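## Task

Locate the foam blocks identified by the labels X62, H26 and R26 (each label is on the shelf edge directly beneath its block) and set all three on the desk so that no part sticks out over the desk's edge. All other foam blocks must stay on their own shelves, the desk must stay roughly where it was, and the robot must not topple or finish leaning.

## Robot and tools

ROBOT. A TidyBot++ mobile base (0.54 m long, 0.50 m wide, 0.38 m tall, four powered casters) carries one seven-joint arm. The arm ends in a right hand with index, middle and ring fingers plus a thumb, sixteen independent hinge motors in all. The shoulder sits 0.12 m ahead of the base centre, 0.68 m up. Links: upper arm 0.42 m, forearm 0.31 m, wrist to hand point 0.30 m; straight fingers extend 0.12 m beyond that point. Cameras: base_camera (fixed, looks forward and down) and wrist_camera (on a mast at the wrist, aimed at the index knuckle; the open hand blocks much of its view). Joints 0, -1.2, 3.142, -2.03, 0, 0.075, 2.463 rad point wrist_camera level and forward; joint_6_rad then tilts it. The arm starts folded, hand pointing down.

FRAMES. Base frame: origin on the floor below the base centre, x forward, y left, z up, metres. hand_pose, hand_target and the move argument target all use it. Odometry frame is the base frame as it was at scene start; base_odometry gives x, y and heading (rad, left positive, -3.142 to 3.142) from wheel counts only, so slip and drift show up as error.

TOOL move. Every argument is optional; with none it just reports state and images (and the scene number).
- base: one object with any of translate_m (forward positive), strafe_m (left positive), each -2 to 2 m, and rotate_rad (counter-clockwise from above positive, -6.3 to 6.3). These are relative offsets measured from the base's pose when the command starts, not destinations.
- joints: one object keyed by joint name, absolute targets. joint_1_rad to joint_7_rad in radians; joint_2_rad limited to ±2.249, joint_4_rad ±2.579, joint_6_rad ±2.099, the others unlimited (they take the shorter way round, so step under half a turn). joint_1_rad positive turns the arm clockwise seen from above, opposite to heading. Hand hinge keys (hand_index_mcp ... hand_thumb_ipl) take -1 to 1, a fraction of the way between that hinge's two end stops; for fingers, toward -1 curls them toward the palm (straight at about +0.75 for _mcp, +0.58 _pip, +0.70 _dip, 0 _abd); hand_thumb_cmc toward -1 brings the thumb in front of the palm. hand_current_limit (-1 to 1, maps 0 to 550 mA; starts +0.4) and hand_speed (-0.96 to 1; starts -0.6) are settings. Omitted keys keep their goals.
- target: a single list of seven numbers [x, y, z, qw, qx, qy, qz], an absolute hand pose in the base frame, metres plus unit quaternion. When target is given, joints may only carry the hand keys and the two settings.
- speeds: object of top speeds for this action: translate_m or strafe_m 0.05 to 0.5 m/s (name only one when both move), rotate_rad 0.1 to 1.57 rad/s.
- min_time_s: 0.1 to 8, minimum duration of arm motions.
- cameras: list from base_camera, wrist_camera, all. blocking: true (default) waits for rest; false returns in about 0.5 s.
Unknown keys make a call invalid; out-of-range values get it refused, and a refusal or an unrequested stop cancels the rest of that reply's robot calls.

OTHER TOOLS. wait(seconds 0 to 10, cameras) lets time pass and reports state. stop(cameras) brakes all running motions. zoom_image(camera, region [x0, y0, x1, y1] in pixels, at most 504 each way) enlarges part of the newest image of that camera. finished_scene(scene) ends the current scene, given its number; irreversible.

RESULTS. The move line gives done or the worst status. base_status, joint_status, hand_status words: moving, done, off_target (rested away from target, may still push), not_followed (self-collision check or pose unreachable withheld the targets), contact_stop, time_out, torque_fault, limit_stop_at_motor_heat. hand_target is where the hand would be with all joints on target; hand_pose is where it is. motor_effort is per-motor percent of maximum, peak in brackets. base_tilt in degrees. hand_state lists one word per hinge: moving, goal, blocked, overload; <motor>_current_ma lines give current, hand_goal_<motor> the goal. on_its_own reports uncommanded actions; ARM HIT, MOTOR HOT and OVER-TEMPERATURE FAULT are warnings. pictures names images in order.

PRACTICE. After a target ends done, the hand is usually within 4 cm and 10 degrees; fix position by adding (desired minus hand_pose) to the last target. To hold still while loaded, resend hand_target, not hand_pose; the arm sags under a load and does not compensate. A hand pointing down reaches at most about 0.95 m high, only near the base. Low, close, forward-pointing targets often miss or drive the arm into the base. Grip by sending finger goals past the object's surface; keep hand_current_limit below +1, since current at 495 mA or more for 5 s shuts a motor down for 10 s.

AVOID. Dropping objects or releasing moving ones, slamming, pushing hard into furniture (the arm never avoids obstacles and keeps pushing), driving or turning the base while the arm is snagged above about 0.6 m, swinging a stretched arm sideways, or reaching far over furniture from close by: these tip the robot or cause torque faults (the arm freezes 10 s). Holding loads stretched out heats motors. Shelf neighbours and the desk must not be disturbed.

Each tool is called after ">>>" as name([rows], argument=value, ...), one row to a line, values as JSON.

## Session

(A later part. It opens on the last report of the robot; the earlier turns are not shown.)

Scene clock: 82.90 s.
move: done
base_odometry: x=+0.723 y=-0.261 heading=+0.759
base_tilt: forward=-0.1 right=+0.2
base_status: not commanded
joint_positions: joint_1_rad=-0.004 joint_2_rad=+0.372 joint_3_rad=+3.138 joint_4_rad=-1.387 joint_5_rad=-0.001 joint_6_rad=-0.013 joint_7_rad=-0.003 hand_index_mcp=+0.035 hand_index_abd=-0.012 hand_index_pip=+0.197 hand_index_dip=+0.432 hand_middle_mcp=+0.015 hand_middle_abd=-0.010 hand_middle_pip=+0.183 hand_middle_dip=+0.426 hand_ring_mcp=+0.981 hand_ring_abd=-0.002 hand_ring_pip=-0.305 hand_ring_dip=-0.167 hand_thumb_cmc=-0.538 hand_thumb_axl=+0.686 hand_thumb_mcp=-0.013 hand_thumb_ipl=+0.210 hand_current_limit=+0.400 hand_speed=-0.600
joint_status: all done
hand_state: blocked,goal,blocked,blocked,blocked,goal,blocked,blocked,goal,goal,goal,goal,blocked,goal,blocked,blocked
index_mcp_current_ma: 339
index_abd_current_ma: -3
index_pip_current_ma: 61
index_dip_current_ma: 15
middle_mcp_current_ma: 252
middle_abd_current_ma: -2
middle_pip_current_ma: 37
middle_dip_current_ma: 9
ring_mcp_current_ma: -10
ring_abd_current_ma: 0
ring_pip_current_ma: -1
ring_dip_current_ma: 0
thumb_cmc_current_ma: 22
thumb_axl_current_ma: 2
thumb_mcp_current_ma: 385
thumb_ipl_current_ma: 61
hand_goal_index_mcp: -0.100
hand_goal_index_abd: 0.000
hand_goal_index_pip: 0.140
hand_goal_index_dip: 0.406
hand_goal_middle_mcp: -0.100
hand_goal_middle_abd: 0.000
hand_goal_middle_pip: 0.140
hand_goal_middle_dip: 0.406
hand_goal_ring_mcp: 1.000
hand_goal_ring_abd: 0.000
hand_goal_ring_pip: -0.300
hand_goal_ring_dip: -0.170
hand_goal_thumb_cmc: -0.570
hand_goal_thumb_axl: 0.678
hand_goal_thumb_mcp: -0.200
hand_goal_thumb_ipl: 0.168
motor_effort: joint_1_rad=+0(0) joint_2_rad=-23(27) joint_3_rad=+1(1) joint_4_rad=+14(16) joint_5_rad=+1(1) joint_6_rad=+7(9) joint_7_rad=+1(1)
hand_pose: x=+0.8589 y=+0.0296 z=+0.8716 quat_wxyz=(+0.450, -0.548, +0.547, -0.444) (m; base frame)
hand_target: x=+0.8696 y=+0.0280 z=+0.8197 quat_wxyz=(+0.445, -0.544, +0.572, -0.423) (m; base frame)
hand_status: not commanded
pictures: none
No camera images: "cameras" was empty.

>>> move(joints={"joint_2_rad":0.385,"joint_4_rad":-1.405,"joint_6_rad":0.02}, min_time_s=0.4, cameras=[])

>>> move(joints={"hand_index_mcp":0.22,"hand_middle_mcp":0.22,"hand_thumb_mcp":0.1}, cameras=[])

>>> move(joints={"hand_index_mcp":0.6,"hand_middle_mcp":0.6,"hand_thumb_mcp":0.226,"hand_speed":0.0}, cameras=["wrist_camera"])

Scene clock: 84.03 s.
move: done
base_odometry: x=+0.723 y=-0.261 heading=+0.759
base_tilt: forward=-0.1 right=+0.2
base_status: not commanded
joint_positions: joint_1_rad=-0.004 joint_2_rad=+0.371 joint_3_rad=+3.138 joint_4_rad=-1.388 joint_5_rad=-0.001 joint_6_rad=-0.013 joint_7_rad=-0.003 hand_index_mcp=+0.035 hand_index_abd=-0.012 hand_index_pip=+0.197 hand_index_dip=+0.432 hand_middle_mcp=+0.015 hand_middle_abd=-0.010 hand_middle_pip=+0.184 hand_middle_dip=+0.426 hand_ring_mcp=+0.981 hand_ring_abd=-0.002 hand_ring_pip=-0.305 hand_ring_dip=-0.167 hand_thumb_cmc=-0.538 hand_thumb_axl=+0.686 hand_thumb_mcp=-0.013 hand_thumb_ipl=+0.210 hand_current_limit=+0.400 hand_speed=-0.600
joint_status: all done
hand_state: blocked,goal,blocked,blocked,blocked,goal,blocked,blocked,goal,goal,goal,goal,blocked,goal,blocked,blocked
index_mcp_current_ma: 339
index_abd_current_ma: -3
index_pip_current_ma: 62
index_dip_current_ma: 15
middle_mcp_current_ma: 252
middle_abd_current_ma: -2
middle_pip_current_ma: 38
middle_dip_current_ma: 9
ring_mcp_current_ma: -10
ring_abd_current_ma: 0
ring_pip_current_ma: -1
ring_dip_current_ma: 0
thumb_cmc_current_ma: 22
thumb_axl_current_ma: 2
thumb_mcp_current_ma: 385
thumb_ipl_current_ma: 61
hand_goal_index_mcp: -0.100
hand_goal_index_abd: 0.000
hand_goal_index_pip: 0.140
hand_goal_index_dip: 0.406
hand_goal_middle_mcp: -0.100
hand_goal_middle_abd: 0.000
hand_goal_middle_pip: 0.140
hand_goal_middle_dip: 0.406
hand_goal_ring_mcp: 1.000
hand_goal_ring_abd: 0.000
hand_goal_ring_pip: -0.300
hand_goal_ring_dip: -0.170
hand_goal_thumb_cmc: -0.570
hand_goal_thumb_axl: 0.678
hand_goal_thumb_mcp: -0.200
hand_goal_thumb_ipl: 0.168
motor_effort: joint_1_rad=+0(1) joint_2_rad=-27(28) joint_3_rad=+0(0) joint_4_rad=+15(17) joint_5_rad=+0(1) joint_6_rad=+7(8) joint_7_rad=+0(1)
hand_pose: x=+0.8586 y=+0.0296 z=+0.8723 quat_wxyz=(+0.450, -0.548, +0.547, -0.445) (m; base frame)
hand_target: x=+0.8628 y=+0.0280 z=+0.8617 quat_wxyz=(+0.459, -0.533, +0.561, -0.437) (m; base frame)
hand_status: not commanded
pictures: none
No camera images: "cameras" was empty.

Scene clock: 84.70 s.
move: done
base_odometry: x=+0.723 y=-0.261 heading=+0.759
base_tilt: forward=-0.1 right=+0.2
base_status: not commanded
joint_positions: joint_1_rad=-0.004 joint_2_rad=+0.371 joint_3_rad=+3.138 joint_4_rad=-1.389 joint_5_rad=-0.001 joint_6_rad=-0.013 joint_7_rad=-0.003 hand_index_mcp=+0.207 hand_index_abd=-0.003 hand_index_pip=+0.142 hand_index_dip=+0.409 hand_middle_mcp=+0.205 hand_middle_abd=-0.003 hand_middle_pip=+0.142 hand_middle_dip=+0.409 hand_ring_mcp=+0.981 hand_ring_abd=-0.002 hand_ring_pip=-0.305 hand_ring_dip=-0.167 hand_thumb_cmc=-0.568 hand_thumb_axl=+0.680 hand_thumb_mcp=+0.098 hand_thumb_ipl=+0.170 hand_current_limit=+0.400 hand_speed=-0.600
joint_status: all done
hand_state: goal,goal,goal,goal,goal,goal,goal,goal,goal,goal,goal,goal,goal,goal,goal,goal
index_mcp_current_ma: -5
index_abd_current_ma: 0
index_pip_current_ma: 0
index_dip_current_ma: 0
middle_mcp_current_ma: -6
middle_abd_current_ma: 0
middle_pip_current_ma: 0
middle_dip_current_ma: 0
ring_mcp_current_ma: -10
ring_abd_current_ma: 0
ring_pip_current_ma: -1
ring_dip_current_ma: 0
thumb_cmc_current_ma: 0
thumb_axl_current_ma: 0
thumb_mcp_current_ma: 0
thumb_ipl_current_ma: 0
hand_goal_index_mcp: 0.220
hand_goal_index_abd: 0.000
hand_goal_index_pip: 0.140
hand_goal_index_dip: 0.406
hand_goal_middle_mcp: 0.220
hand_goal_middle_abd: 0.000
hand_goal_middle_pip: 0.140
hand_goal_middle_dip: 0.406
hand_goal_ring_mcp: 1.000
hand_goal_ring_abd: 0.000
hand_goal_ring_pip: -0.300
hand_goal_ring_dip: -0.170
hand_goal_thumb_cmc: -0.570
hand_goal_thumb_axl: 0.678
hand_goal_thumb_mcp: 0.100
hand_goal_thumb_ipl: 0.168
motor_effort: joint_1_rad=+0(1) joint_2_rad=-28(28) joint_3_rad=+0(0) joint_4_rad=+16(17) joint_5_rad=+1(1) joint_6_rad=+8(10) joint_7_rad=+0(1)
hand_pose: x=+0.8583 y=+0.0296 z=+0.8714 quat_wxyz=(+0.450, -0.548, +0.547, -0.444) (m; base frame)
hand_target: x=+0.8628 y=+0.0280 z=+0.8617 quat_wxyz=(+0.459, -0.533, +0.561, -0.437) (m; base frame)
hand_status: not commanded
pictures: none
No camera images: "cameras" was empty.

Scene clock: 85.27 s.
move: off_target
base_odometry: x=+0.723 y=-0.261 heading=+0.759
base_tilt: forward=-0.1 right=+0.2
base_status: not commanded
joint_positions: joint_1_rad=-0.004 joint_2_rad=+0.371 joint_3_rad=+3.138 joint_4_rad=-1.389 joint_5_rad=-0.001 joint_6_rad=-0.013 joint_7_rad=-0.003 hand_index_mcp=+0.582 hand_index_abd=-0.003 hand_index_pip=+0.141 hand_index_dip=+0.409 hand_middle_mcp=+0.580 hand_middle_abd=-0.003 hand_middle_pip=+0.141 hand_middle_dip=+0.408 hand_ring_mcp=+0.981 hand_ring_abd=-0.002 hand_ring_pip=-0.305 hand_ring_dip=-0.167 hand_thumb_cmc=-0.568 hand_thumb_axl=+0.680 hand_thumb_mcp=+0.222 hand_thumb_ipl=+0.170 hand_current_limit=+0.400 hand_speed=+0.000
joint_status: hand_middle_mcp off_target (ended at +0.580, target +0.600); the others done
hand_state: goal,goal,goal,goal,blocked,goal,goal,goal,goal,goal,goal,goal,goal,goal,goal,goal
index_mcp_current_ma: -8
index_abd_current_ma: 0
index_pip_current_ma: 0
index_dip_current_ma: 0
middle_mcp_current_ma: -10
middle_abd_current_ma: 0
middle_pip_current_ma: 0
middle_dip_current_ma: 0
ring_mcp_current_ma: -10
ring_abd_current_ma: 0
ring_pip_current_ma: -1
ring_dip_current_ma: 0
thumb_cmc_current_ma: 0
thumb_axl_current_ma: 0
thumb_mcp_current_ma: -1
thumb_ipl_current_ma: 0
hand_goal_index_mcp: 0.600
hand_goal_index_abd: 0.000
hand_goal_index_pip: 0.140
hand_goal_index_dip: 0.406
hand_goal_middle_mcp: 0.600
hand_goal_middle_abd: 0.000
hand_goal_middle_pip: 0.140
hand_goal_middle_dip: 0.406
hand_goal_ring_mcp: 1.000
hand_goal_ring_abd: 0.000
hand_goal_ring_pip: -0.300
hand_goal_ring_dip: -0.170
hand_goal_thumb_cmc: -0.570
hand_goal_thumb_axl: 0.678
hand_goal_thumb_mcp: 0.226
hand_goal_thumb_ipl: 0.168
motor_effort: joint_1_rad=+0(1) joint_2_rad=-28(29) joint_3_rad=+0(0) joint_4_rad=+16(17) joint_5_rad=+1(1) joint_6_rad=+9(10) joint_7_rad=+0(1)
hand_pose: x=+0.8583 y=+0.0296 z=+0.8713 quat_wxyz=(+0.450, -0.548, +0.547, -0.444) (m; base frame)
hand_target: x=+0.8628 y=+0.0280 z=+0.8617 quat_wxyz=(+0.459, -0.533, +0.561, -0.437) (m; base frame)
hand_status: not commanded
pictures: wrist_camera
camera_calibration:
wrist_camera: T_world_to_cam=[[-0.14967, 0.795932, -0.586593, 0.649818], [-0.714203, 0.323242, 0.620828, -0.0100979], [0.683749, 0.511866, 0.520078, -0.935968], [0, 0, 0, 1]] pos_world=[0.730013, -0.034857, 0.874224]

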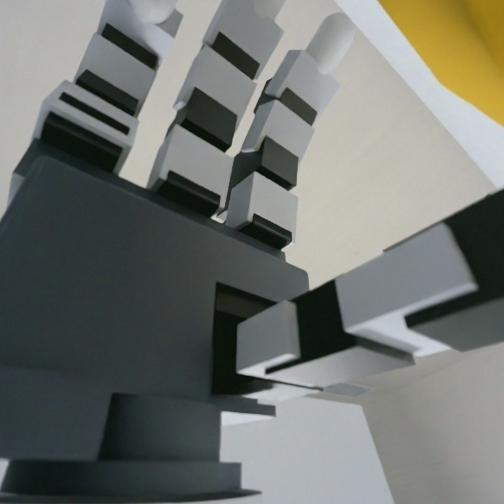

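>>> move(joints={"joint_2_rad":0.25,"joint_4_rad":-1.30,"joint_6_rad":-0.16}, min_time_s=0.6, cameras=[])

>>> move(base={"translate_m":-0.5}, joints={"hand_thumb_cmc":1.0,"hand_thumb_mcp":1.0,"hand_thumb_ipl":0.9}, cameras=["wrist_camera"])

>>> move(base={"translate_m":-1.389,"strafe_m":-0.617,"rotate_rad":3.14}, speeds={"rotate_rad":1.1}, joints={"joint_2_rad":0.607,"joint_4_rad":-1.744,"joint_6_rad":0.867,"joint_7_rad":2.463}, min_time_s=3, cameras=["all"])

Scene clock: 88.17 s.
move: done
base_odometry: x=+0.723 y=-0.261 heading=+0.759
base_tilt: forward=-0.1 right=+0.2
base_status: not commanded
joint_positions: joint_1_rad=-0.004 joint_2_rad=+0.245 joint_3_rad=+3.138 joint_4_rad=-1.317 joint_5_rad=-0.001 joint_6_rad=-0.102 joint_7_rad=-0.003 hand_index_mcp=+0.583 hand_index_abd=-0.003 hand_index_pip=+0.141 hand_index_dip=+0.409 hand_middle_mcp=+0.580 hand_middle_abd=-0.003 hand_middle_pip=+0.141 hand_middle_dip=+0.408 hand_ring_mcp=+0.981 hand_ring_abd=-0.002 hand_ring_pip=-0.305 hand_ring_dip=-0.167 hand_thumb_cmc=-0.568 hand_thumb_axl=+0.680 hand_thumb_mcp=+0.223 hand_thumb_ipl=+0.170 hand_current_limit=+0.400 hand_speed=+0.000
joint_status: all done
hand_state: goal,goal,goal,goal,goal,goal,goal,goal,goal,goal,goal,goal,goal,goal,goal,goal
index_mcp_current_ma: -7
index_abd_current_ma: 0
index_pip_current_ma: 0
index_dip_current_ma: 0
middle_mcp_current_ma: -10
middle_abd_current_ma: 0
middle_pip_current_ma: 0
middle_dip_current_ma: 0
ring_mcp_current_ma: -9
ring_abd_current_ma: 0
ring_pip_current_ma: -1
ring_dip_current_ma: 0
thumb_cmc_current_ma: 0
thumb_axl_current_ma: 0
thumb_mcp_current_ma: 0
thumb_ipl_current_ma: 0
hand_goal_index_mcp: 0.600
hand_goal_index_abd: 0.000
hand_goal_index_pip: 0.140
hand_goal_index_dip: 0.406
hand_goal_middle_mcp: 0.600
hand_goal_middle_abd: 0.000
hand_goal_middle_pip: 0.140
hand_goal_middle_dip: 0.406
hand_goal_ring_mcp: 1.000
hand_goal_ring_abd: 0.000
hand_goal_ring_pip: -0.300
hand_goal_ring_dip: -0.170
hand_goal_thumb_cmc: -0.570
hand_goal_thumb_axl: 0.678
hand_goal_thumb_mcp: 0.226
hand_goal_thumb_ipl: 0.168
motor_effort: joint_1_rad=+0(1) joint_2_rad=-25(31) joint_3_rad=+0(0) joint_4_rad=+17(18) joint_5_rad=+1(1) joint_6_rad=+9(10) joint_7_rad=+0(1)
hand_pose: x=+0.8273 y=+0.0295 z=+0.9802 quat_wxyz=(+0.479, -0.523, +0.522, -0.473) (m; base frame)
hand_target: x=+0.8243 y=+0.0280 z=+0.9712 quat_wxyz=(+0.475, -0.520, +0.547, -0.452) (m; base frame)
hand_status: not commanded
pictures: none
No camera images: "cameras" was empty.

Scene clock: 90.37 s.
move: done
base_odometry: x=+0.360 y=-0.605 heading=+0.759
base_tilt: forward=-0.1 right=+0.2
base_status: done
joint_positions: joint_1_rad=-0.004 joint_2_rad=+0.236 joint_3_rad=+3.138 joint_4_rad=-1.317 joint_5_rad=-0.001 joint_6_rad=-0.103 joint_7_rad=-0.003 hand_index_mcp=+0.583 hand_index_abd=-0.002 hand_index_pip=+0.141 hand_index_dip=+0.408 hand_middle_mcp=+0.581 hand_middle_abd=-0.003 hand_middle_pip=+0.141 hand_middle_dip=+0.408 hand_ring_mcp=+0.981 hand_ring_abd=-0.002 hand_ring_pip=-0.305 hand_ring_dip=-0.167 hand_thumb_cmc=+0.990 hand_thumb_axl=+0.680 hand_thumb_mcp=+0.999 hand_thumb_ipl=+0.898 hand_current_limit=+0.400 hand_speed=+0.000
joint_status: all done
hand_state: goal,goal,goal,goal,goal,goal,goal,goal,goal,goal,goal,goal,goal,goal,goal,goal
index_mcp_current_ma: -7
index_abd_current_ma: 0
index_pip_current_ma: 0
index_dip_current_ma: 0
middle_mcp_current_ma: -10
middle_abd_current_ma: 0
middle_pip_current_ma: 0
middle_dip_current_ma: 0
ring_mcp_current_ma: -9
ring_abd_current_ma: 0
ring_pip_current_ma: -1
ring_dip_current_ma: 0
thumb_cmc_current_ma: -3
thumb_axl_current_ma: 0
thumb_mcp_current_ma: 0
thumb_ipl_current_ma: 0
hand_goal_index_mcp: 0.600
hand_goal_index_abd: 0.000
hand_goal_index_pip: 0.140
hand_goal_index_dip: 0.406
hand_goal_middle_mcp: 0.600
hand_goal_middle_abd: 0.000
hand_goal_middle_pip: 0.140
hand_goal_middle_dip: 0.406
hand_goal_ring_mcp: 1.000
hand_goal_ring_abd: 0.000
hand_goal_ring_pip: -0.300
hand_goal_ring_dip: -0.170
hand_goal_thumb_cmc: 1.000
hand_goal_thumb_axl: 0.678
hand_goal_thumb_mcp: 1.000
hand_goal_thumb_ipl: 0.900
motor_effort: joint_1_rad=+0(3) joint_2_rad=-24(29) joint_3_rad=+0(2) joint_4_rad=+17(18) joint_5_rad=+0(1) joint_6_rad=+9(10) joint_7_rad=+0(1)
hand_pose: x=+0.8245 y=+0.0294 z=+0.9865 quat_wxyz=(+0.481, -0.521, +0.520, -0.475) (m; base frame)
hand_target: x=+0.8243 y=+0.0280 z=+0.9712 quat_wxyz=(+0.475, -0.520, +0.547, -0.452) (m; base frame)
hand_status: not commanded
pictures: wrist_camera
camera_calibration:
wrist_camera: T_world_to_cam=[[-0.0801547, 0.796195, -0.599707, 0.66821], [-0.781712, 0.323087, 0.533424, 0.0362557], [0.618467, 0.511555, 0.596499, -0.994189], [0, 0, 0, 1]] pos_world=[0.696775, -0.0351569, 0.974423]

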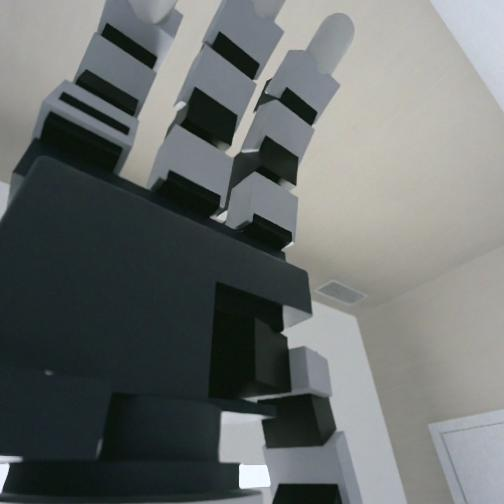

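Scene clock: 95.07 s.
move: done
base_odometry: x=-0.223 y=-2.009 heading=-2.384
base_tilt: forward=-0.1 right=+0.2
base_status: done
joint_positions: joint_1_rad=-0.012 joint_2_rad=+0.574 joint_3_rad=+3.137 joint_4_rad=-1.726 joint_5_rad=-0.001 joint_6_rad=+0.812 joint_7_rad=+2.412 hand_index_mcp=+0.606 hand_index_abd=+0.001 hand_index_pip=+0.141 hand_index_dip=+0.408 hand_middle_mcp=+0.607 hand_middle_abd=+0.001 hand_middle_pip=+0.141 hand_middle_dip=+0.408 hand_ring_mcp=+1.000 hand_ring_abd=+0.000 hand_ring_pip=-0.301 hand_ring_dip=-0.167 hand_thumb_cmc=+1.000 hand_thumb_axl=+0.678 hand_thumb_mcp=+0.998 hand_thumb_ipl=+0.898 hand_current_limit=+0.400 hand_speed=+0.000
joint_status: all done
hand_state: goal,goal,goal,goal,goal,goal,goal,goal,goal,goal,goal,goal,goal,goal,goal,goal
index_mcp_current_ma: 1
index_abd_current_ma: 0
index_pip_current_ma: 0
index_dip_current_ma: 0
middle_mcp_current_ma: 1
middle_abd_current_ma: 0
middle_pip_current_ma: 0
middle_dip_current_ma: 0
ring_mcp_current_ma: 0
ring_abd_current_ma: 0
ring_pip_current_ma: 0
ring_dip_current_ma: 0
thumb_cmc_current_ma: 0
thumb_axl_current_ma: 0
thumb_mcp_current_ma: 0
thumb_ipl_current_ma: 0
hand_goal_index_mcp: 0.600
hand_goal_index_abd: 0.000
hand_goal_index_pip: 0.140
hand_goal_index_dip: 0.406
hand_goal_middle_mcp: 0.600
hand_goal_middle_abd: 0.000
hand_goal_middle_pip: 0.140
hand_goal_middle_dip: 0.406
hand_goal_ring_mcp: 1.000
hand_goal_ring_abd: 0.000
hand_goal_ring_pip: -0.300
hand_goal_ring_dip: -0.170
hand_goal_thumb_cmc: 1.000
hand_goal_thumb_axl: 0.678
hand_goal_thumb_mcp: 1.000
hand_goal_thumb_ipl: 0.900
motor_effort: joint_1_rad=+0(6) joint_2_rad=-30(32) joint_3_rad=+0(4) joint_4_rad=+13(18) joint_5_rad=+0(1) joint_6_rad=+8(10) joint_7_rad=+0(1)
hand_pose: x=+0.8793 y=-0.0612 z=+0.8985 quat_wxyz=(-0.295, -0.616, -0.280, -0.674) (m; base frame)
hand_target: x=+0.8782 y=-0.0699 z=+0.8842 quat_wxyz=(-0.318, -0.610, -0.292, -0.665) (m; base frame)
hand_status: not commanded
pictures: base_camera, wrist_camera
camera_calibration:
wrist_camera: T_world_to_cam=[[-0.00188613, -0.996751, -0.0805257, 0.0469061], [-0.772716, 0.0525665, -0.632572, 1.17848], [0.634749, 0.0610304, -0.770304, 0.256915], [0, 0, 0, 1]] pos_world=[0.747644, -0.0308747, 0.947155]

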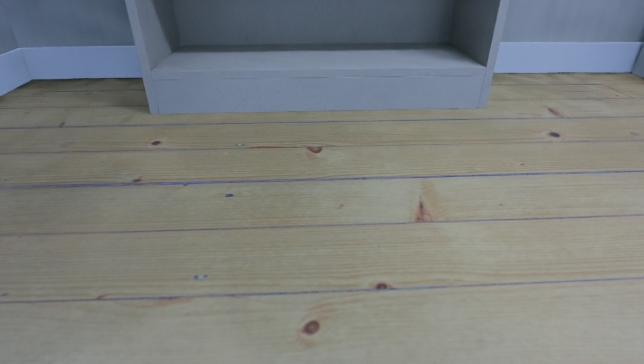

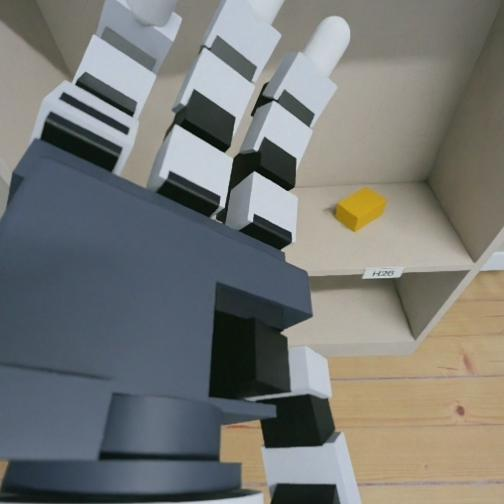

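>>> zoom_image(camera="wrist_camera", region=[304, 160, 504, 300])

Scaled by 2.520.

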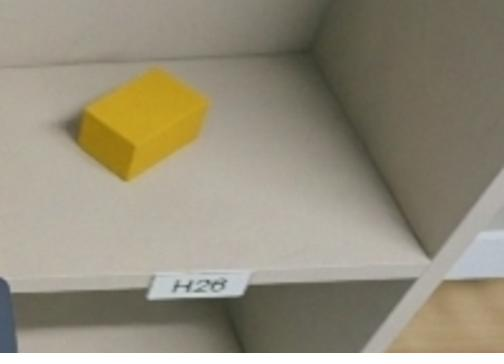

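>>> move(base={"translate_m":0.075,"strafe_m":-0.625,"rotate_rad":0.305}, joints={"joint_2_rad":0.732,"joint_4_rad":-1.796,"joint_6_rad":0.57,"joint_7_rad":-0.05,"hand_index_mcp":0.45,"hand_middle_mcp":0.45,"hand_thumb_cmc":-0.571,"hand_thumb_mcp":0.225,"hand_thumb_ipl":0.168}, min_time_s=2, cameras=["all"])

Scene clock: 103.70 s.
move: done
base_odometry: x=-0.707 y=-1.606 heading=-2.078
base_tilt: forward=-0.1 right=+0.2
base_status: done
joint_positions: joint_1_rad=+0.000 joint_2_rad=+0.691 joint_3_rad=+3.138 joint_4_rad=-1.779 joint_5_rad=-0.001 joint_6_rad=+0.635 joint_7_rad=+0.000 hand_index_mcp=+0.445 hand_index_abd=+0.001 hand_index_pip=+0.141 hand_index_dip=+0.408 hand_middle_mcp=+0.444 hand_middle_abd=+0.001 hand_middle_pip=+0.141 hand_middle_dip=+0.408 hand_ring_mcp=+0.992 hand_ring_abd=+0.000 hand_ring_pip=-0.301 hand_ring_dip=-0.167 hand_thumb_cmc=-0.568 hand_thumb_axl=+0.677 hand_thumb_mcp=+0.227 hand_thumb_ipl=+0.170 hand_current_limit=+0.400 hand_speed=+0.000
joint_status: all done
hand_state: goal,goal,goal,goal,goal,goal,goal,goal,goal,goal,goal,goal,goal,goal,goal,goal
index_mcp_current_ma: -1
index_abd_current_ma: 0
index_pip_current_ma: 0
index_dip_current_ma: 0
middle_mcp_current_ma: -1
middle_abd_current_ma: 0
middle_pip_current_ma: 0
middle_dip_current_ma: 0
ring_mcp_current_ma: -2
ring_abd_current_ma: 0
ring_pip_current_ma: 0
ring_dip_current_ma: 0
thumb_cmc_current_ma: 0
thumb_axl_current_ma: 0
thumb_mcp_current_ma: 0
thumb_ipl_current_ma: 0
hand_goal_index_mcp: 0.450
hand_goal_index_abd: 0.000
hand_goal_index_pip: 0.140
hand_goal_index_dip: 0.406
hand_goal_middle_mcp: 0.450
hand_goal_middle_abd: 0.000
hand_goal_middle_pip: 0.140
hand_goal_middle_dip: 0.406
hand_goal_ring_mcp: 1.000
hand_goal_ring_abd: 0.000
hand_goal_ring_pip: -0.300
hand_goal_ring_dip: -0.170
hand_goal_thumb_cmc: -0.570
hand_goal_thumb_axl: 0.678
hand_goal_thumb_mcp: 0.226
hand_goal_thumb_ipl: 0.168
motor_effort: joint_1_rad=+0(6) joint_2_rad=-31(33) joint_3_rad=+0(4) joint_4_rad=+12(14) joint_5_rad=+0(2) joint_6_rad=+8(11) joint_7_rad=+0(1)
hand_pose: x=+0.8514 y=+0.0263 z=+0.5989 quat_wxyz=(+0.431, -0.561, +0.562, -0.428) (m; base frame)
hand_target: x=+0.8288 y=+0.0280 z=+0.5464 quat_wxyz=(+0.404, -0.572, +0.601, -0.385) (m; base frame)
hand_status: not commanded
pictures: base_camera, wrist_camera
camera_calibration:
wrist_camera: T_world_to_cam=[[-0.183052, 0.795337, -0.577868, 0.514852], [-0.672178, 0.327683, 0.663928, 0.0934622], [0.717404, 0.509964, 0.474625, -0.78919], [0, 0, 0, 1]] pos_world=[0.723236, -0.0376487, 0.610033]

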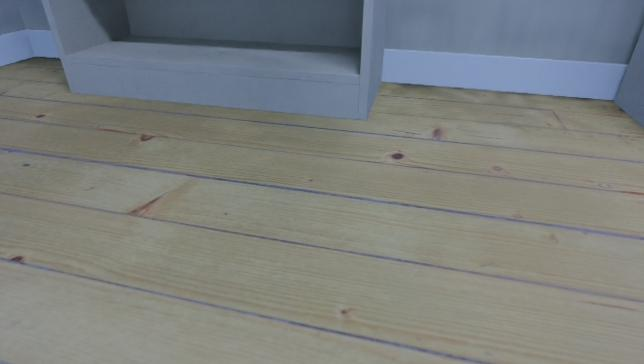

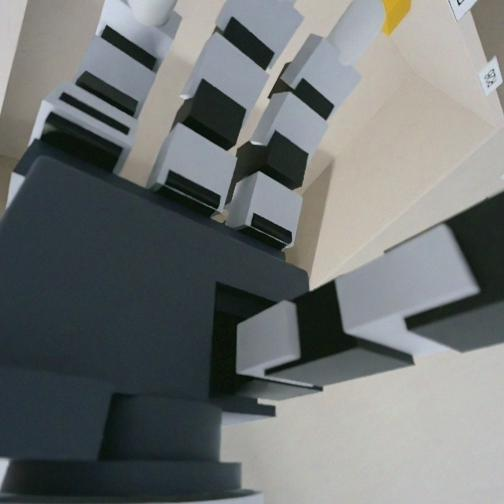

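>>> move(base={"translate_m":0.40}, speeds={"translate_m":0.2}, cameras=["wrist_camera"])

>>> zoom_image(camera="wrist_camera", region=[254, 0, 504, 200])

Scene clock: 107.23 s.
move: done
base_odometry: x=-0.902 y=-1.956 heading=-2.078
base_tilt: forward=-0.1 right=+0.2
base_status: done
joint_positions: joint_1_rad=+0.000 joint_2_rad=+0.694 joint_3_rad=+3.138 joint_4_rad=-1.782 joint_5_rad=-0.001 joint_6_rad=+0.632 joint_7_rad=-0.001 hand_index_mcp=+0.445 hand_index_abd=+0.001 hand_index_pip=+0.141 hand_index_dip=+0.408 hand_middle_mcp=+0.444 hand_middle_abd=+0.001 hand_middle_pip=+0.141 hand_middle_dip=+0.408 hand_ring_mcp=+0.992 hand_ring_abd=+0.000 hand_ring_pip=-0.301 hand_ring_dip=-0.167 hand_thumb_cmc=-0.568 hand_thumb_axl=+0.677 hand_thumb_mcp=+0.227 hand_thumb_ipl=+0.170 hand_current_limit=+0.400 hand_speed=+0.000
joint_status: not commanded
hand_state: goal,goal,goal,goal,goal,goal,goal,goal,goal,goal,goal,goal,goal,goal,goal,goal
index_mcp_current_ma: -1
index_abd_current_ma: 0
index_pip_current_ma: 0
index_dip_current_ma: 0
middle_mcp_current_ma: -1
middle_abd_current_ma: 0
middle_pip_current_ma: 0
middle_dip_current_ma: 0
ring_mcp_current_ma: -2
ring_abd_current_ma: 0
ring_pip_current_ma: 0
ring_dip_current_ma: 0
thumb_cmc_current_ma: 0
thumb_axl_current_ma: 0
thumb_mcp_current_ma: 0
thumb_ipl_current_ma: 0
hand_goal_index_mcp: 0.450
hand_goal_index_abd: 0.000
hand_goal_index_pip: 0.140
hand_goal_index_dip: 0.406
hand_goal_middle_mcp: 0.450
hand_goal_middle_abd: 0.000
hand_goal_middle_pip: 0.140
hand_goal_middle_dip: 0.406
hand_goal_ring_mcp: 1.000
hand_goal_ring_abd: 0.000
hand_goal_ring_pip: -0.300
hand_goal_ring_dip: -0.170
hand_goal_thumb_cmc: -0.570
hand_goal_thumb_axl: 0.678
hand_goal_thumb_mcp: 0.226
hand_goal_thumb_ipl: 0.168
motor_effort: joint_1_rad=+0(1) joint_2_rad=-32(33) joint_3_rad=+0(0) joint_4_rad=+12(12) joint_5_rad=+0(1) joint_6_rad=+9(9) joint_7_rad=+0(1)
hand_pose: x=+0.8494 y=+0.0263 z=+0.5946 quat_wxyz=(+0.429, -0.563, +0.564, -0.426) (m; base frame)
hand_target: x=+0.8288 y=+0.0280 z=+0.5464 quat_wxyz=(+0.404, -0.572, +0.601, -0.385) (m; base frame)
hand_status: not commanded
pictures: wrist_camera
camera_calibration:
wrist_camera: T_world_to_cam=[[-0.188018, 0.795464, -0.576096, 0.515114], [-0.666441, 0.327536, 0.669759, 0.0866546], [0.721461, 0.50986, 0.468547, -0.785683], [0, 0, 0, 1]] pos_world=[0.72144, -0.0375488, 0.606847]

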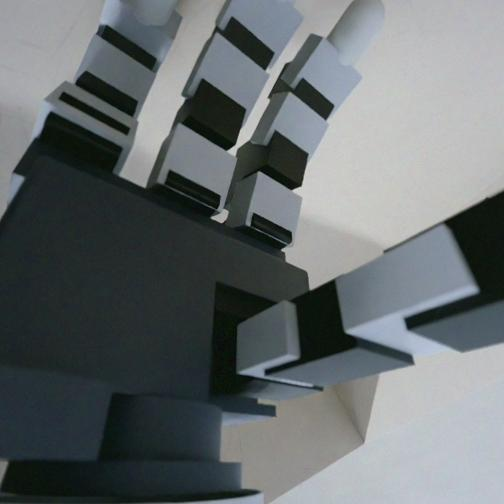

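Scaled by 2.016.

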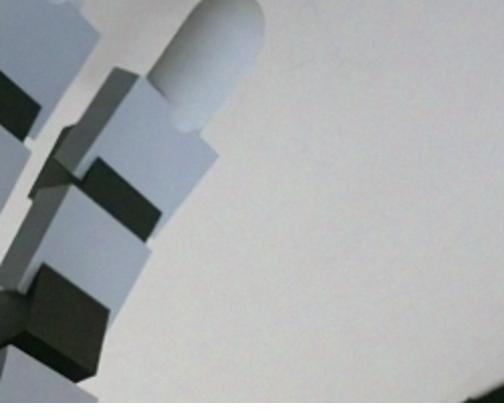

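>>> move(joints={"joint_2_rad":0.86,"joint_4_rad":-1.813,"joint_6_rad":0.85}, min_time_s=1.2, cameras=["wrist_camera"])

>>> zoom_image(camera="wrist_camera", region=[254, 0, 504, 200])

Scene clock: 109.63 s.
move: done
base_odometry: x=-0.902 y=-1.956 heading=-2.078
base_tilt: forward=-0.1 right=+0.3
base_status: not commanded
joint_positions: joint_1_rad=+0.000 joint_2_rad=+0.816 joint_3_rad=+3.138 joint_4_rad=-1.800 joint_5_rad=-0.001 joint_6_rad=+0.792 joint_7_rad=-0.001 hand_index_mcp=+0.445 hand_index_abd=+0.001 hand_index_pip=+0.141 hand_index_dip=+0.408 hand_middle_mcp=+0.444 hand_middle_abd=+0.001 hand_middle_pip=+0.141 hand_middle_dip=+0.408 hand_ring_mcp=+0.990 hand_ring_abd=+0.000 hand_ring_pip=-0.307 hand_ring_dip=-0.167 hand_thumb_cmc=-0.568 hand_thumb_axl=+0.677 hand_thumb_mcp=+0.227 hand_thumb_ipl=+0.170 hand_current_limit=+0.400 hand_speed=+0.000
joint_status: all done
hand_state: goal,goal,goal,goal,goal,goal,goal,goal,goal,goal,goal,goal,goal,goal,goal,goal
index_mcp_current_ma: -1
index_abd_current_ma: 0
index_pip_current_ma: 0
index_dip_current_ma: 0
middle_mcp_current_ma: -1
middle_abd_current_ma: 0
middle_pip_current_ma: 0
middle_dip_current_ma: 0
ring_mcp_current_ma: -3
ring_abd_current_ma: 0
ring_pip_current_ma: -1
ring_dip_current_ma: 0
thumb_cmc_current_ma: 0
thumb_axl_current_ma: 0
thumb_mcp_current_ma: 0
thumb_ipl_current_ma: 0
hand_goal_index_mcp: 0.450
hand_goal_index_abd: 0.000
hand_goal_index_pip: 0.140
hand_goal_index_dip: 0.406
hand_goal_middle_mcp: 0.450
hand_goal_middle_abd: 0.000
hand_goal_middle_pip: 0.140
hand_goal_middle_dip: 0.406
hand_goal_ring_mcp: 1.000
hand_goal_ring_abd: 0.000
hand_goal_ring_pip: -0.300
hand_goal_ring_dip: -0.170
hand_goal_thumb_cmc: -0.570
hand_goal_thumb_axl: 0.678
hand_goal_thumb_mcp: 0.226
hand_goal_thumb_ipl: 0.168
motor_effort: joint_1_rad=+1(1) joint_2_rad=-33(34) joint_3_rad=+0(1) joint_4_rad=+10(12) joint_5_rad=+0(1) joint_6_rad=+9(10) joint_7_rad=+0(1)
hand_pose: x=+0.8536 y=+0.0262 z=+0.5405 quat_wxyz=(+0.434, -0.559, +0.560, -0.431) (m; base frame)
hand_target: x=+0.8509 y=+0.0280 z=+0.5195 quat_wxyz=(+0.444, -0.545, +0.573, -0.422) (m; base frame)
hand_status: not commanded
pictures: wrist_camera
camera_calibration:
wrist_camera: T_world_to_cam=[[-0.175845, 0.795724, -0.57957, 0.476332], [-0.679765, 0.327693, 0.656153, 0.144432], [0.712038, 0.509353, 0.483283, -0.763145], [0, 0, 0, 1]] pos_world=[0.725329, -0.0376481, 0.550113]

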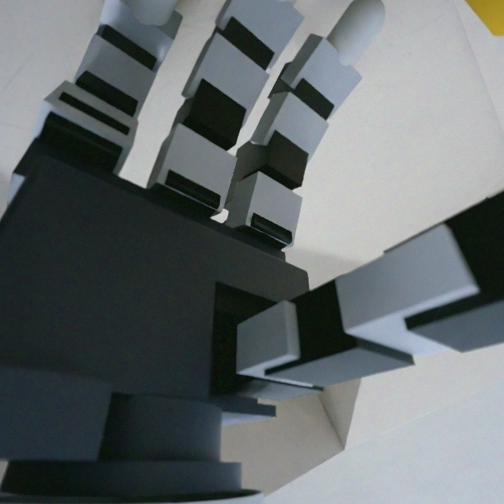

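Scaled by 2.016.

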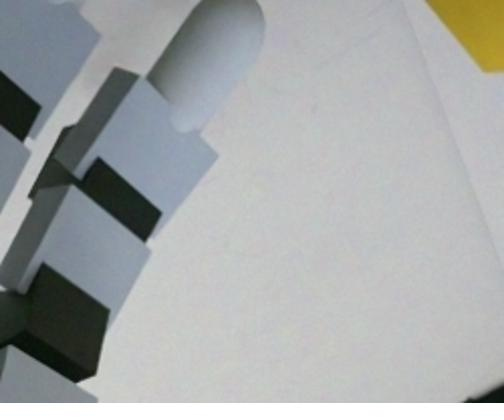

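>>> move(joints={"joint_2_rad":0.918,"joint_4_rad":-1.82,"joint_6_rad":0.90,"hand_index_mcp":0.35,"hand_middle_mcp":0.35}, min_time_s=0.8, cameras=["wrist_camera"])

>>> zoom_image(camera="wrist_camera", region=[254, 0, 504, 200])

Scene clock: 111.60 s.
move: done
base_odometry: x=-0.902 y=-1.956 heading=-2.078
base_tilt: forward=-0.1 right=+0.2
base_status: not commanded
joint_positions: joint_1_rad=+0.000 joint_2_rad=+0.854 joint_3_rad=+3.138 joint_4_rad=-1.805 joint_5_rad=-0.001 joint_6_rad=+0.857 joint_7_rad=-0.001 hand_index_mcp=+0.346 hand_index_abd=+0.001 hand_index_pip=+0.141 hand_index_dip=+0.408 hand_middle_mcp=+0.362 hand_middle_abd=+0.000 hand_middle_pip=+0.141 hand_middle_dip=+0.406 hand_ring_mcp=+0.985 hand_ring_abd=+0.000 hand_ring_pip=-0.317 hand_ring_dip=-0.167 hand_thumb_cmc=-0.568 hand_thumb_axl=+0.677 hand_thumb_mcp=+0.227 hand_thumb_ipl=+0.170 hand_current_limit=+0.400 hand_speed=+0.000
joint_status: all done
hand_state: goal,goal,goal,goal,goal,goal,goal,goal,goal,goal,goal,goal,goal,goal,goal,goal
index_mcp_current_ma: -1
index_abd_current_ma: 0
index_pip_current_ma: 0
index_dip_current_ma: 0
middle_mcp_current_ma: 4
middle_abd_current_ma: 0
middle_pip_current_ma: 0
middle_dip_current_ma: 0
ring_mcp_current_ma: -6
ring_abd_current_ma: 0
ring_pip_current_ma: -6
ring_dip_current_ma: 0
thumb_cmc_current_ma: 0
thumb_axl_current_ma: 0
thumb_mcp_current_ma: 0
thumb_ipl_current_ma: 0
hand_goal_index_mcp: 0.350
hand_goal_index_abd: 0.000
hand_goal_index_pip: 0.140
hand_goal_index_dip: 0.406
hand_goal_middle_mcp: 0.350
hand_goal_middle_abd: 0.000
hand_goal_middle_pip: 0.140
hand_goal_middle_dip: 0.406
hand_goal_ring_mcp: 1.000
hand_goal_ring_abd: 0.000
hand_goal_ring_pip: -0.300
hand_goal_ring_dip: -0.170
hand_goal_thumb_cmc: -0.570
hand_goal_thumb_axl: 0.678
hand_goal_thumb_mcp: 0.226
hand_goal_thumb_ipl: 0.168
motor_effort: joint_1_rad=+1(2) joint_2_rad=-29(33) joint_3_rad=+1(1) joint_4_rad=+10(12) joint_5_rad=+0(1) joint_6_rad=+7(9) joint_7_rad=+1(1)
hand_pose: x=+0.8557 y=+0.0262 z=+0.5278 quat_wxyz=(+0.440, -0.554, +0.555, -0.437) (m; base frame)
hand_target: x=+0.8454 y=+0.0280 z=+0.4879 quat_wxyz=(+0.439, -0.548, +0.576, -0.418) (m; base frame)
hand_status: not commanded
pictures: wrist_camera
camera_calibration:
wrist_camera: T_world_to_cam=[[-0.163268, 0.795945, -0.582936, 0.460338], [-0.693514, 0.327656, 0.641622, 0.173744], [0.701699, 0.509031, 0.498504, -0.757682], [0, 0, 0, 1]] pos_world=[0.727318, -0.0376478, 0.534577]

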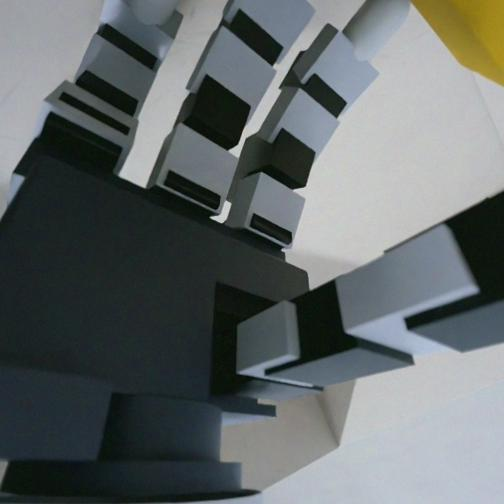

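Scaled by 2.016.

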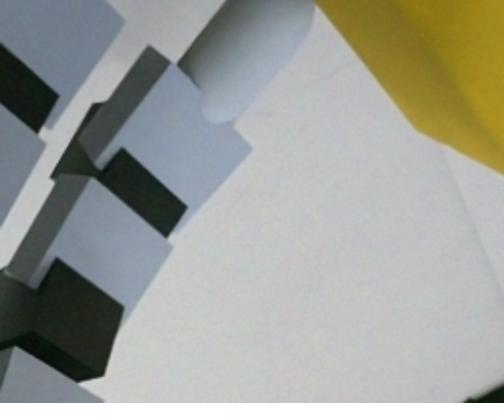

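>>> move(joints={"hand_index_mcp":0.48,"hand_middle_mcp":0.5}, cameras=[])

>>> move(joints={"joint_2_rad":0.925,"joint_4_rad":-1.822,"joint_6_rad":0.905}, min_time_s=0.5, cameras=["wrist_camera"])

>>> zoom_image(camera="wrist_camera", region=[254, 0, 504, 200])

Scene clock: 113.20 s.
move: done
base_odometry: x=-0.902 y=-1.956 heading=-2.078
base_tilt: forward=-0.1 right=+0.2
base_status: not commanded
joint_positions: joint_1_rad=+0.000 joint_2_rad=+0.878 joint_3_rad=+3.138 joint_4_rad=-1.806 joint_5_rad=-0.001 joint_6_rad=+0.857 joint_7_rad=-0.001 hand_index_mcp=+0.464 hand_index_abd=+0.001 hand_index_pip=+0.140 hand_index_dip=+0.408 hand_middle_mcp=+0.482 hand_middle_abd=+0.001 hand_middle_pip=+0.140 hand_middle_dip=+0.406 hand_ring_mcp=+0.985 hand_ring_abd=+0.000 hand_ring_pip=-0.306 hand_ring_dip=-0.167 hand_thumb_cmc=-0.568 hand_thumb_axl=+0.677 hand_thumb_mcp=+0.227 hand_thumb_ipl=+0.170 hand_current_limit=+0.400 hand_speed=+0.000
joint_status: all done
hand_state: goal,goal,goal,goal,goal,goal,goal,goal,goal,goal,goal,goal,goal,goal,goal,goal
index_mcp_current_ma: -6
index_abd_current_ma: 0
index_pip_current_ma: 0
index_dip_current_ma: 0
middle_mcp_current_ma: -8
middle_abd_current_ma: 0
middle_pip_current_ma: 0
middle_dip_current_ma: 0
ring_mcp_current_ma: -6
ring_abd_current_ma: 0
ring_pip_current_ma: -1
ring_dip_current_ma: 0
thumb_cmc_current_ma: 0
thumb_axl_current_ma: 0
thumb_mcp_current_ma: 0
thumb_ipl_current_ma: 0
hand_goal_index_mcp: 0.480
hand_goal_index_abd: 0.000
hand_goal_index_pip: 0.140
hand_goal_index_dip: 0.406
hand_goal_middle_mcp: 0.500
hand_goal_middle_abd: 0.000
hand_goal_middle_pip: 0.140
hand_goal_middle_dip: 0.406
hand_goal_ring_mcp: 1.000
hand_goal_ring_abd: 0.000
hand_goal_ring_pip: -0.300
hand_goal_ring_dip: -0.170
hand_goal_thumb_cmc: -0.570
hand_goal_thumb_axl: 0.678
hand_goal_thumb_mcp: 0.226
hand_goal_thumb_ipl: 0.168
motor_effort: joint_1_rad=+0(1) joint_2_rad=-33(35) joint_3_rad=+0(1) joint_4_rad=+9(10) joint_5_rad=+0(1) joint_6_rad=+8(9) joint_7_rad=+0(1)
hand_pose: x=+0.8517 y=+0.0262 z=+0.5102 quat_wxyz=(+0.434, -0.559, +0.560, -0.431) (m; base frame)
hand_target: x=+0.8454 y=+0.0280 z=+0.4879 quat_wxyz=(+0.439, -0.548, +0.576, -0.418) (m; base frame)
hand_status: not commanded
pictures: none
No camera images: "cameras" was empty.

Scene clock: 114.00 s.
move: done
base_odometry: x=-0.902 y=-1.956 heading=-2.078
base_tilt: forward=-0.1 right=+0.2
base_status: not commanded
joint_positions: joint_1_rad=+0.000 joint_2_rad=+0.879 joint_3_rad=+3.138 joint_4_rad=-1.806 joint_5_rad=-0.001 joint_6_rad=+0.857 joint_7_rad=-0.001 hand_index_mcp=+0.464 hand_index_abd=+0.001 hand_index_pip=+0.140 hand_index_dip=+0.408 hand_middle_mcp=+0.482 hand_middle_abd=+0.001 hand_middle_pip=+0.140 hand_middle_dip=+0.406 hand_ring_mcp=+0.985 hand_ring_abd=+0.000 hand_ring_pip=-0.306 hand_ring_dip=-0.167 hand_thumb_cmc=-0.568 hand_thumb_axl=+0.677 hand_thumb_mcp=+0.227 hand_thumb_ipl=+0.170 hand_current_limit=+0.400 hand_speed=+0.000
joint_status: all done
hand_state: goal,goal,goal,goal,goal,goal,goal,goal,goal,goal,goal,goal,goal,goal,goal,goal
index_mcp_current_ma: -6
index_abd_current_ma: 0
index_pip_current_ma: 0
index_dip_current_ma: 0
middle_mcp_current_ma: -8
middle_abd_current_ma: 0
middle_pip_current_ma: 0
middle_dip_current_ma: 0
ring_mcp_current_ma: -6
ring_abd_current_ma: 0
ring_pip_current_ma: -1
ring_dip_current_ma: 0
thumb_cmc_current_ma: 0
thumb_axl_current_ma: 0
thumb_mcp_current_ma: 0
thumb_ipl_current_ma: 0
hand_goal_index_mcp: 0.480
hand_goal_index_abd: 0.000
hand_goal_index_pip: 0.140
hand_goal_index_dip: 0.406
hand_goal_middle_mcp: 0.500
hand_goal_middle_abd: 0.000
hand_goal_middle_pip: 0.140
hand_goal_middle_dip: 0.406
hand_goal_ring_mcp: 1.000
hand_goal_ring_abd: 0.000
hand_goal_ring_pip: -0.300
hand_goal_ring_dip: -0.170
hand_goal_thumb_cmc: -0.570
hand_goal_thumb_axl: 0.678
hand_goal_thumb_mcp: 0.226
hand_goal_thumb_ipl: 0.168
motor_effort: joint_1_rad=+0(0) joint_2_rad=-33(34) joint_3_rad=+0(0) joint_4_rad=+9(10) joint_5_rad=+0(1) joint_6_rad=+8(10) joint_7_rad=+1(1)
hand_pose: x=+0.8516 y=+0.0262 z=+0.5096 quat_wxyz=(+0.433, -0.559, +0.560, -0.430) (m; base frame)
hand_target: x=+0.8439 y=+0.0280 z=+0.4834 quat_wxyz=(+0.438, -0.549, +0.577, -0.417) (m; base frame)
hand_status: not commanded
pictures: wrist_camera
camera_calibration:
wrist_camera: T_world_to_cam=[[-0.177586, 0.79594, -0.578742, 0.459143], [-0.677536, 0.327628, 0.658486, 0.160256], [0.713728, 0.509057, 0.481096, -0.747082], [0, 0, 0, 1]] pos_world=[0.72333, -0.0376479, 0.519618]

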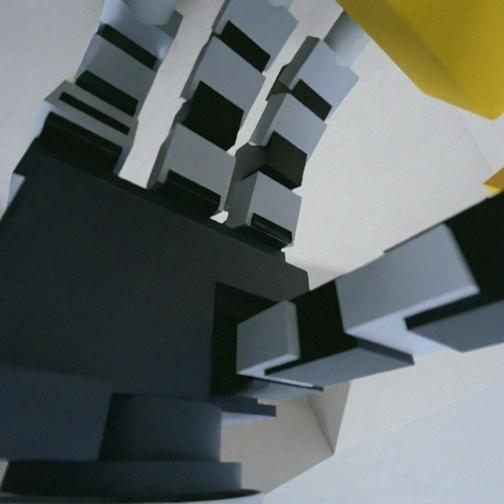

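Scaled by 2.016.

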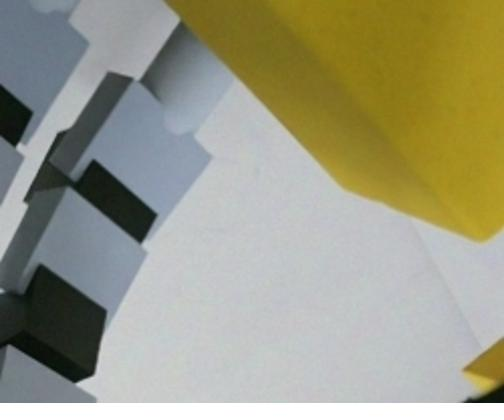

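>>> move(joints={"hand_index_mcp":0.15,"hand_middle_mcp":0.15,"hand_thumb_mcp":0.05,"hand_speed":-0.6}, cameras=["wrist_camera"])

Scene clock: 116.13 s.
move: done
base_odometry: x=-0.902 y=-1.956 heading=-2.078
base_tilt: forward=-0.1 right=+0.2
base_status: not commanded
joint_positions: joint_1_rad=+0.000 joint_2_rad=+0.879 joint_3_rad=+3.138 joint_4_rad=-1.806 joint_5_rad=-0.001 joint_6_rad=+0.857 joint_7_rad=-0.001 hand_index_mcp=+0.148 hand_index_abd=+0.001 hand_index_pip=+0.140 hand_index_dip=+0.408 hand_middle_mcp=+0.149 hand_middle_abd=+0.001 hand_middle_pip=+0.140 hand_middle_dip=+0.406 hand_ring_mcp=+0.985 hand_ring_abd=+0.000 hand_ring_pip=-0.306 hand_ring_dip=-0.167 hand_thumb_cmc=-0.568 hand_thumb_axl=+0.677 hand_thumb_mcp=+0.052 hand_thumb_ipl=+0.170 hand_current_limit=+0.400 hand_speed=-0.600
joint_status: all done
hand_state: goal,goal,goal,goal,goal,goal,goal,goal,goal,goal,goal,goal,goal,goal,goal,goal
index_mcp_current_ma: 0
index_abd_current_ma: 0
index_pip_current_ma: 0
index_dip_current_ma: 0
middle_mcp_current_ma: 0
middle_abd_current_ma: 0
middle_pip_current_ma: 0
middle_dip_current_ma: 0
ring_mcp_current_ma: -6
ring_abd_current_ma: 0
ring_pip_current_ma: -1
ring_dip_current_ma: 0
thumb_cmc_current_ma: 0
thumb_axl_current_ma: 0
thumb_mcp_current_ma: 0
thumb_ipl_current_ma: 0
hand_goal_index_mcp: 0.150
hand_goal_index_abd: 0.000
hand_goal_index_pip: 0.140
hand_goal_index_dip: 0.406
hand_goal_middle_mcp: 0.150
hand_goal_middle_abd: 0.000
hand_goal_middle_pip: 0.140
hand_goal_middle_dip: 0.406
hand_goal_ring_mcp: 1.000
hand_goal_ring_abd: 0.000
hand_goal_ring_pip: -0.300
hand_goal_ring_dip: -0.170
hand_goal_thumb_cmc: -0.570
hand_goal_thumb_axl: 0.678
hand_goal_thumb_mcp: 0.050
hand_goal_thumb_ipl: 0.168
motor_effort: joint_1_rad=+0(0) joint_2_rad=-33(33) joint_3_rad=+0(0) joint_4_rad=+9(9) joint_5_rad=+1(1) joint_6_rad=+8(9) joint_7_rad=+0(1)
hand_pose: x=+0.8516 y=+0.0262 z=+0.5095 quat_wxyz=(+0.433, -0.559, +0.560, -0.430) (m; base frame)
hand_target: x=+0.8439 y=+0.0280 z=+0.4834 quat_wxyz=(+0.438, -0.549, +0.577, -0.417) (m; base frame)
hand_status: not commanded
pictures: wrist_camera
camera_calibration:
wrist_camera: T_world_to_cam=[[-0.177655, 0.795939, -0.578722, 0.459125], [-0.677431, 0.327648, 0.658585, 0.160195], [0.713811, 0.509045, 0.480985, -0.747037], [0, 0, 0, 1]] pos_world=[0.72333, -0.0376479, 0.519518]

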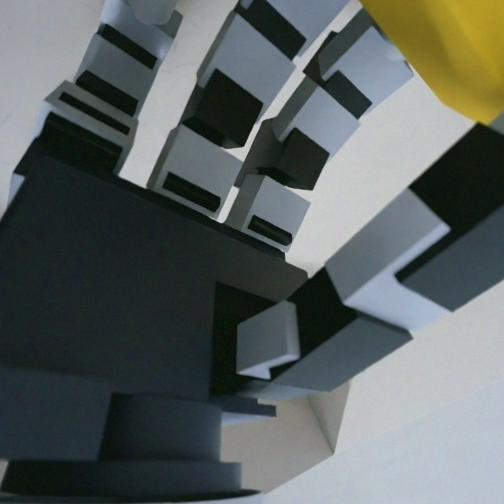

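>>> move(joints={"hand_index_mcp":-0.1,"hand_middle_mcp":-0.1,"hand_thumb_mcp":-0.2}, cameras=["wrist_camera"])

Scene clock: 116.97 s.
move: off_target
base_odometry: x=-0.902 y=-1.956 heading=-2.078
base_tilt: forward=-0.1 right=+0.2
base_status: not commanded
joint_positions: joint_1_rad=+0.000 joint_2_rad=+0.879 joint_3_rad=+3.138 joint_4_rad=-1.806 joint_5_rad=-0.001 joint_6_rad=+0.863 joint_7_rad=-0.001 hand_index_mcp=+0.034 hand_index_abd=-0.006 hand_index_pip=+0.184 hand_index_dip=+0.424 hand_middle_mcp=+0.019 hand_middle_abd=-0.005 hand_middle_pip=+0.179 hand_middle_dip=+0.423 hand_ring_mcp=+0.985 hand_ring_abd=+0.000 hand_ring_pip=-0.306 hand_ring_dip=-0.167 hand_thumb_cmc=-0.550 hand_thumb_axl=+0.682 hand_thumb_mcp=+0.004 hand_thumb_ipl=+0.201 hand_current_limit=+0.400 hand_speed=-0.600
joint_status: hand_index_mcp off_target (ended at +0.034, target -0.100); hand_middle_mcp off_target (ended at +0.019, target -0.100); hand_thumb_mcp off_target (ended at +0.004, target -0.200)
hand_state: blocked,goal,blocked,goal,blocked,goal,blocked,goal,goal,goal,goal,goal,blocked,goal,blocked,blocked
index_mcp_current_ma: 335
index_abd_current_ma: -1
index_pip_current_ma: 39
index_dip_current_ma: 7
middle_mcp_current_ma: 270
middle_abd_current_ma: -1
middle_pip_current_ma: 30
middle_dip_current_ma: 7
ring_mcp_current_ma: -6
ring_abd_current_ma: 0
ring_pip_current_ma: -1
ring_dip_current_ma: 0
thumb_cmc_current_ma: 10
thumb_axl_current_ma: 1
thumb_mcp_current_ma: 385
thumb_ipl_current_ma: 39
hand_goal_index_mcp: -0.100
hand_goal_index_abd: 0.000
hand_goal_index_pip: 0.140
hand_goal_index_dip: 0.406
hand_goal_middle_mcp: -0.100
hand_goal_middle_abd: 0.000
hand_goal_middle_pip: 0.140
hand_goal_middle_dip: 0.406
hand_goal_ring_mcp: 1.000
hand_goal_ring_abd: 0.000
hand_goal_ring_pip: -0.300
hand_goal_ring_dip: -0.170
hand_goal_thumb_cmc: -0.570
hand_goal_thumb_axl: 0.678
hand_goal_thumb_mcp: -0.200
hand_goal_thumb_ipl: 0.168
motor_effort: joint_1_rad=+0(1) joint_2_rad=-31(33) joint_3_rad=+0(0) joint_4_rad=+8(9) joint_5_rad=+0(1) joint_6_rad=+7(8) joint_7_rad=+0(1)
hand_pose: x=+0.8525 y=+0.0263 z=+0.5111 quat_wxyz=(+0.435, -0.558, +0.559, -0.432) (m; base frame)
hand_target: x=+0.8439 y=+0.0280 z=+0.4834 quat_wxyz=(+0.438, -0.549, +0.577, -0.417) (m; base frame)
hand_status: not commanded
pictures: wrist_camera
camera_calibration:
wrist_camera: T_world_to_cam=[[-0.174228, 0.796321, -0.579239, 0.457445], [-0.681133, 0.327348, 0.654905, 0.164766], [0.711127, 0.508642, 0.485368, -0.748388], [0, 0, 0, 1]] pos_world=[0.724127, -0.0375479, 0.520308]

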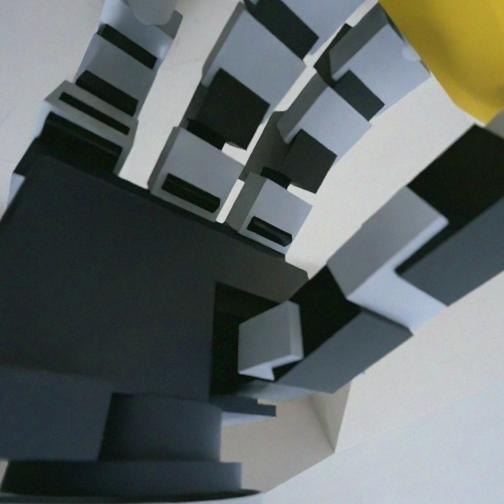

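>>> move(joints={"joint_2_rad":0.735,"joint_4_rad":-1.80,"joint_6_rad":0.58}, min_time_s=1.2, cameras=[])

>>> move(base={"translate_m":-0.5}, speeds={"translate_m":0.4}, cameras=["wrist_camera"])

Scene clock: 119.90 s.
move: done
base_odometry: x=-0.902 y=-1.956 heading=-2.078
base_tilt: forward=-0.1 right=+0.2
base_status: not commanded
joint_positions: joint_1_rad=+0.000 joint_2_rad=+0.747 joint_3_rad=+3.138 joint_4_rad=-1.806 joint_5_rad=-0.001 joint_6_rad=+0.642 joint_7_rad=-0.001 hand_index_mcp=+0.031 hand_index_abd=-0.008 hand_index_pip=+0.188 hand_index_dip=+0.428 hand_middle_mcp=+0.014 hand_middle_abd=-0.007 hand_middle_pip=+0.179 hand_middle_dip=+0.424 hand_ring_mcp=+0.985 hand_ring_abd=+0.000 hand_ring_pip=-0.305 hand_ring_dip=-0.167 hand_thumb_cmc=-0.545 hand_thumb_axl=+0.684 hand_thumb_mcp=+0.004 hand_thumb_ipl=+0.202 hand_current_limit=+0.400 hand_speed=-0.600
joint_status: all done
hand_state: blocked,goal,blocked,blocked,blocked,goal,blocked,goal,goal,goal,goal,goal,blocked,goal,blocked,blocked
index_mcp_current_ma: 318
index_abd_current_ma: -1
index_pip_current_ma: 46
index_dip_current_ma: 11
middle_mcp_current_ma: 248
middle_abd_current_ma: -1
middle_pip_current_ma: 31
middle_dip_current_ma: 8
ring_mcp_current_ma: -6
ring_abd_current_ma: 0
ring_pip_current_ma: -1
ring_dip_current_ma: 0
thumb_cmc_current_ma: 15
thumb_axl_current_ma: 1
thumb_mcp_current_ma: 385
thumb_ipl_current_ma: 41
hand_goal_index_mcp: -0.100
hand_goal_index_abd: 0.000
hand_goal_index_pip: 0.140
hand_goal_index_dip: 0.406
hand_goal_middle_mcp: -0.100
hand_goal_middle_abd: 0.000
hand_goal_middle_pip: 0.140
hand_goal_middle_dip: 0.406
hand_goal_ring_mcp: 1.000
hand_goal_ring_abd: 0.000
hand_goal_ring_pip: -0.300
hand_goal_ring_dip: -0.170
hand_goal_thumb_cmc: -0.570
hand_goal_thumb_axl: 0.678
hand_goal_thumb_mcp: -0.200
hand_goal_thumb_ipl: 0.168
motor_effort: joint_1_rad=+0(1) joint_2_rad=-31(34) joint_3_rad=+0(0) joint_4_rad=+11(11) joint_5_rad=+0(1) joint_6_rad=+8(10) joint_7_rad=-1(1)
hand_pose: x=+0.8351 y=+0.0264 z=+0.5482 quat_wxyz=(+0.410, -0.577, +0.578, -0.406) (m; base frame)
hand_target: x=+0.8285 y=+0.0280 z=+0.5450 quat_wxyz=(+0.405, -0.571, +0.601, -0.385) (m; base frame)
hand_status: not commanded
pictures: none
No camera images: "cameras" was empty.

Scene clock: 122.30 s.
move: done
base_odometry: x=-0.659 y=-1.519 heading=-2.079
base_tilt: forward=-0.1 right=+0.2
base_status: done
joint_positions: joint_1_rad=+0.000 joint_2_rad=+0.745 joint_3_rad=+3.138 joint_4_rad=-1.806 joint_5_rad=-0.001 joint_6_rad=+0.638 joint_7_rad=-0.001 hand_index_mcp=+0.030 hand_index_abd=-0.009 hand_index_pip=+0.189 hand_index_dip=+0.428 hand_middle_mcp=+0.013 hand_middle_abd=-0.007 hand_middle_pip=+0.179 hand_middle_dip=+0.424 hand_ring_mcp=+0.985 hand_ring_abd=+0.000 hand_ring_pip=-0.305 hand_ring_dip=-0.167 hand_thumb_cmc=-0.544 hand_thumb_axl=+0.684 hand_thumb_mcp=+0.004 hand_thumb_ipl=+0.202 hand_current_limit=+0.400 hand_speed=-0.600
joint_status: not commanded
hand_state: blocked,goal,blocked,blocked,blocked,goal,blocked,goal,goal,goal,goal,goal,blocked,goal,blocked,blocked
index_mcp_current_ma: 315
index_abd_current_ma: -1
index_pip_current_ma: 47
index_dip_current_ma: 11
middle_mcp_current_ma: 245
middle_abd_current_ma: -1
middle_pip_current_ma: 31
middle_dip_current_ma: 8
ring_mcp_current_ma: -6
ring_abd_current_ma: 0
ring_pip_current_ma: -1
ring_dip_current_ma: 0
thumb_cmc_current_ma: 15
thumb_axl_current_ma: 1
thumb_mcp_current_ma: 385
thumb_ipl_current_ma: 41
hand_goal_index_mcp: -0.100
hand_goal_index_abd: 0.000
hand_goal_index_pip: 0.140
hand_goal_index_dip: 0.406
hand_goal_middle_mcp: -0.100
hand_goal_middle_abd: 0.000
hand_goal_middle_pip: 0.140
hand_goal_middle_dip: 0.406
hand_goal_ring_mcp: 1.000
hand_goal_ring_abd: 0.000
hand_goal_ring_pip: -0.300
hand_goal_ring_dip: -0.170
hand_goal_thumb_cmc: -0.570
hand_goal_thumb_axl: 0.678
hand_goal_thumb_mcp: -0.200
hand_goal_thumb_ipl: 0.168
motor_effort: joint_1_rad=+0(5) joint_2_rad=-32(34) joint_3_rad=+0(3) joint_4_rad=+11(12) joint_5_rad=+0(1) joint_6_rad=+8(9) joint_7_rad=+1(1)
hand_pose: x=+0.8348 y=+0.0265 z=+0.5490 quat_wxyz=(+0.409, -0.577, +0.578, -0.406) (m; base frame)
hand_target: x=+0.8285 y=+0.0280 z=+0.5450 quat_wxyz=(+0.405, -0.571, +0.601, -0.385) (m; base frame)
hand_status: not commanded
pictures: wrist_camera
camera_calibration:
wrist_camera: T_world_to_cam=[[-0.226901, 0.795878, -0.561332, 0.510304], [-0.619104, 0.327055, 0.713965, 0.0436415], [0.751815, 0.509522, 0.418522, -0.751613], [0, 0, 0, 1]] pos_world=[0.707881, -0.0374492, 0.569858]

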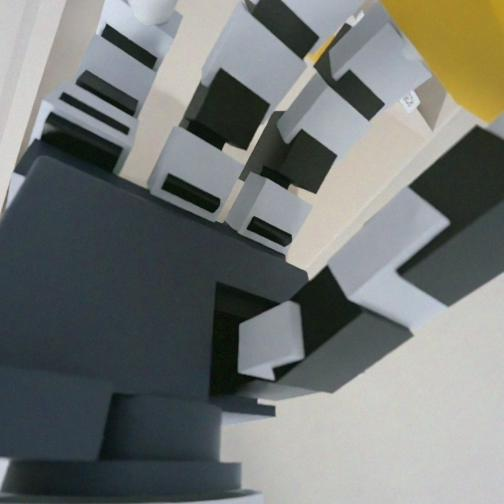

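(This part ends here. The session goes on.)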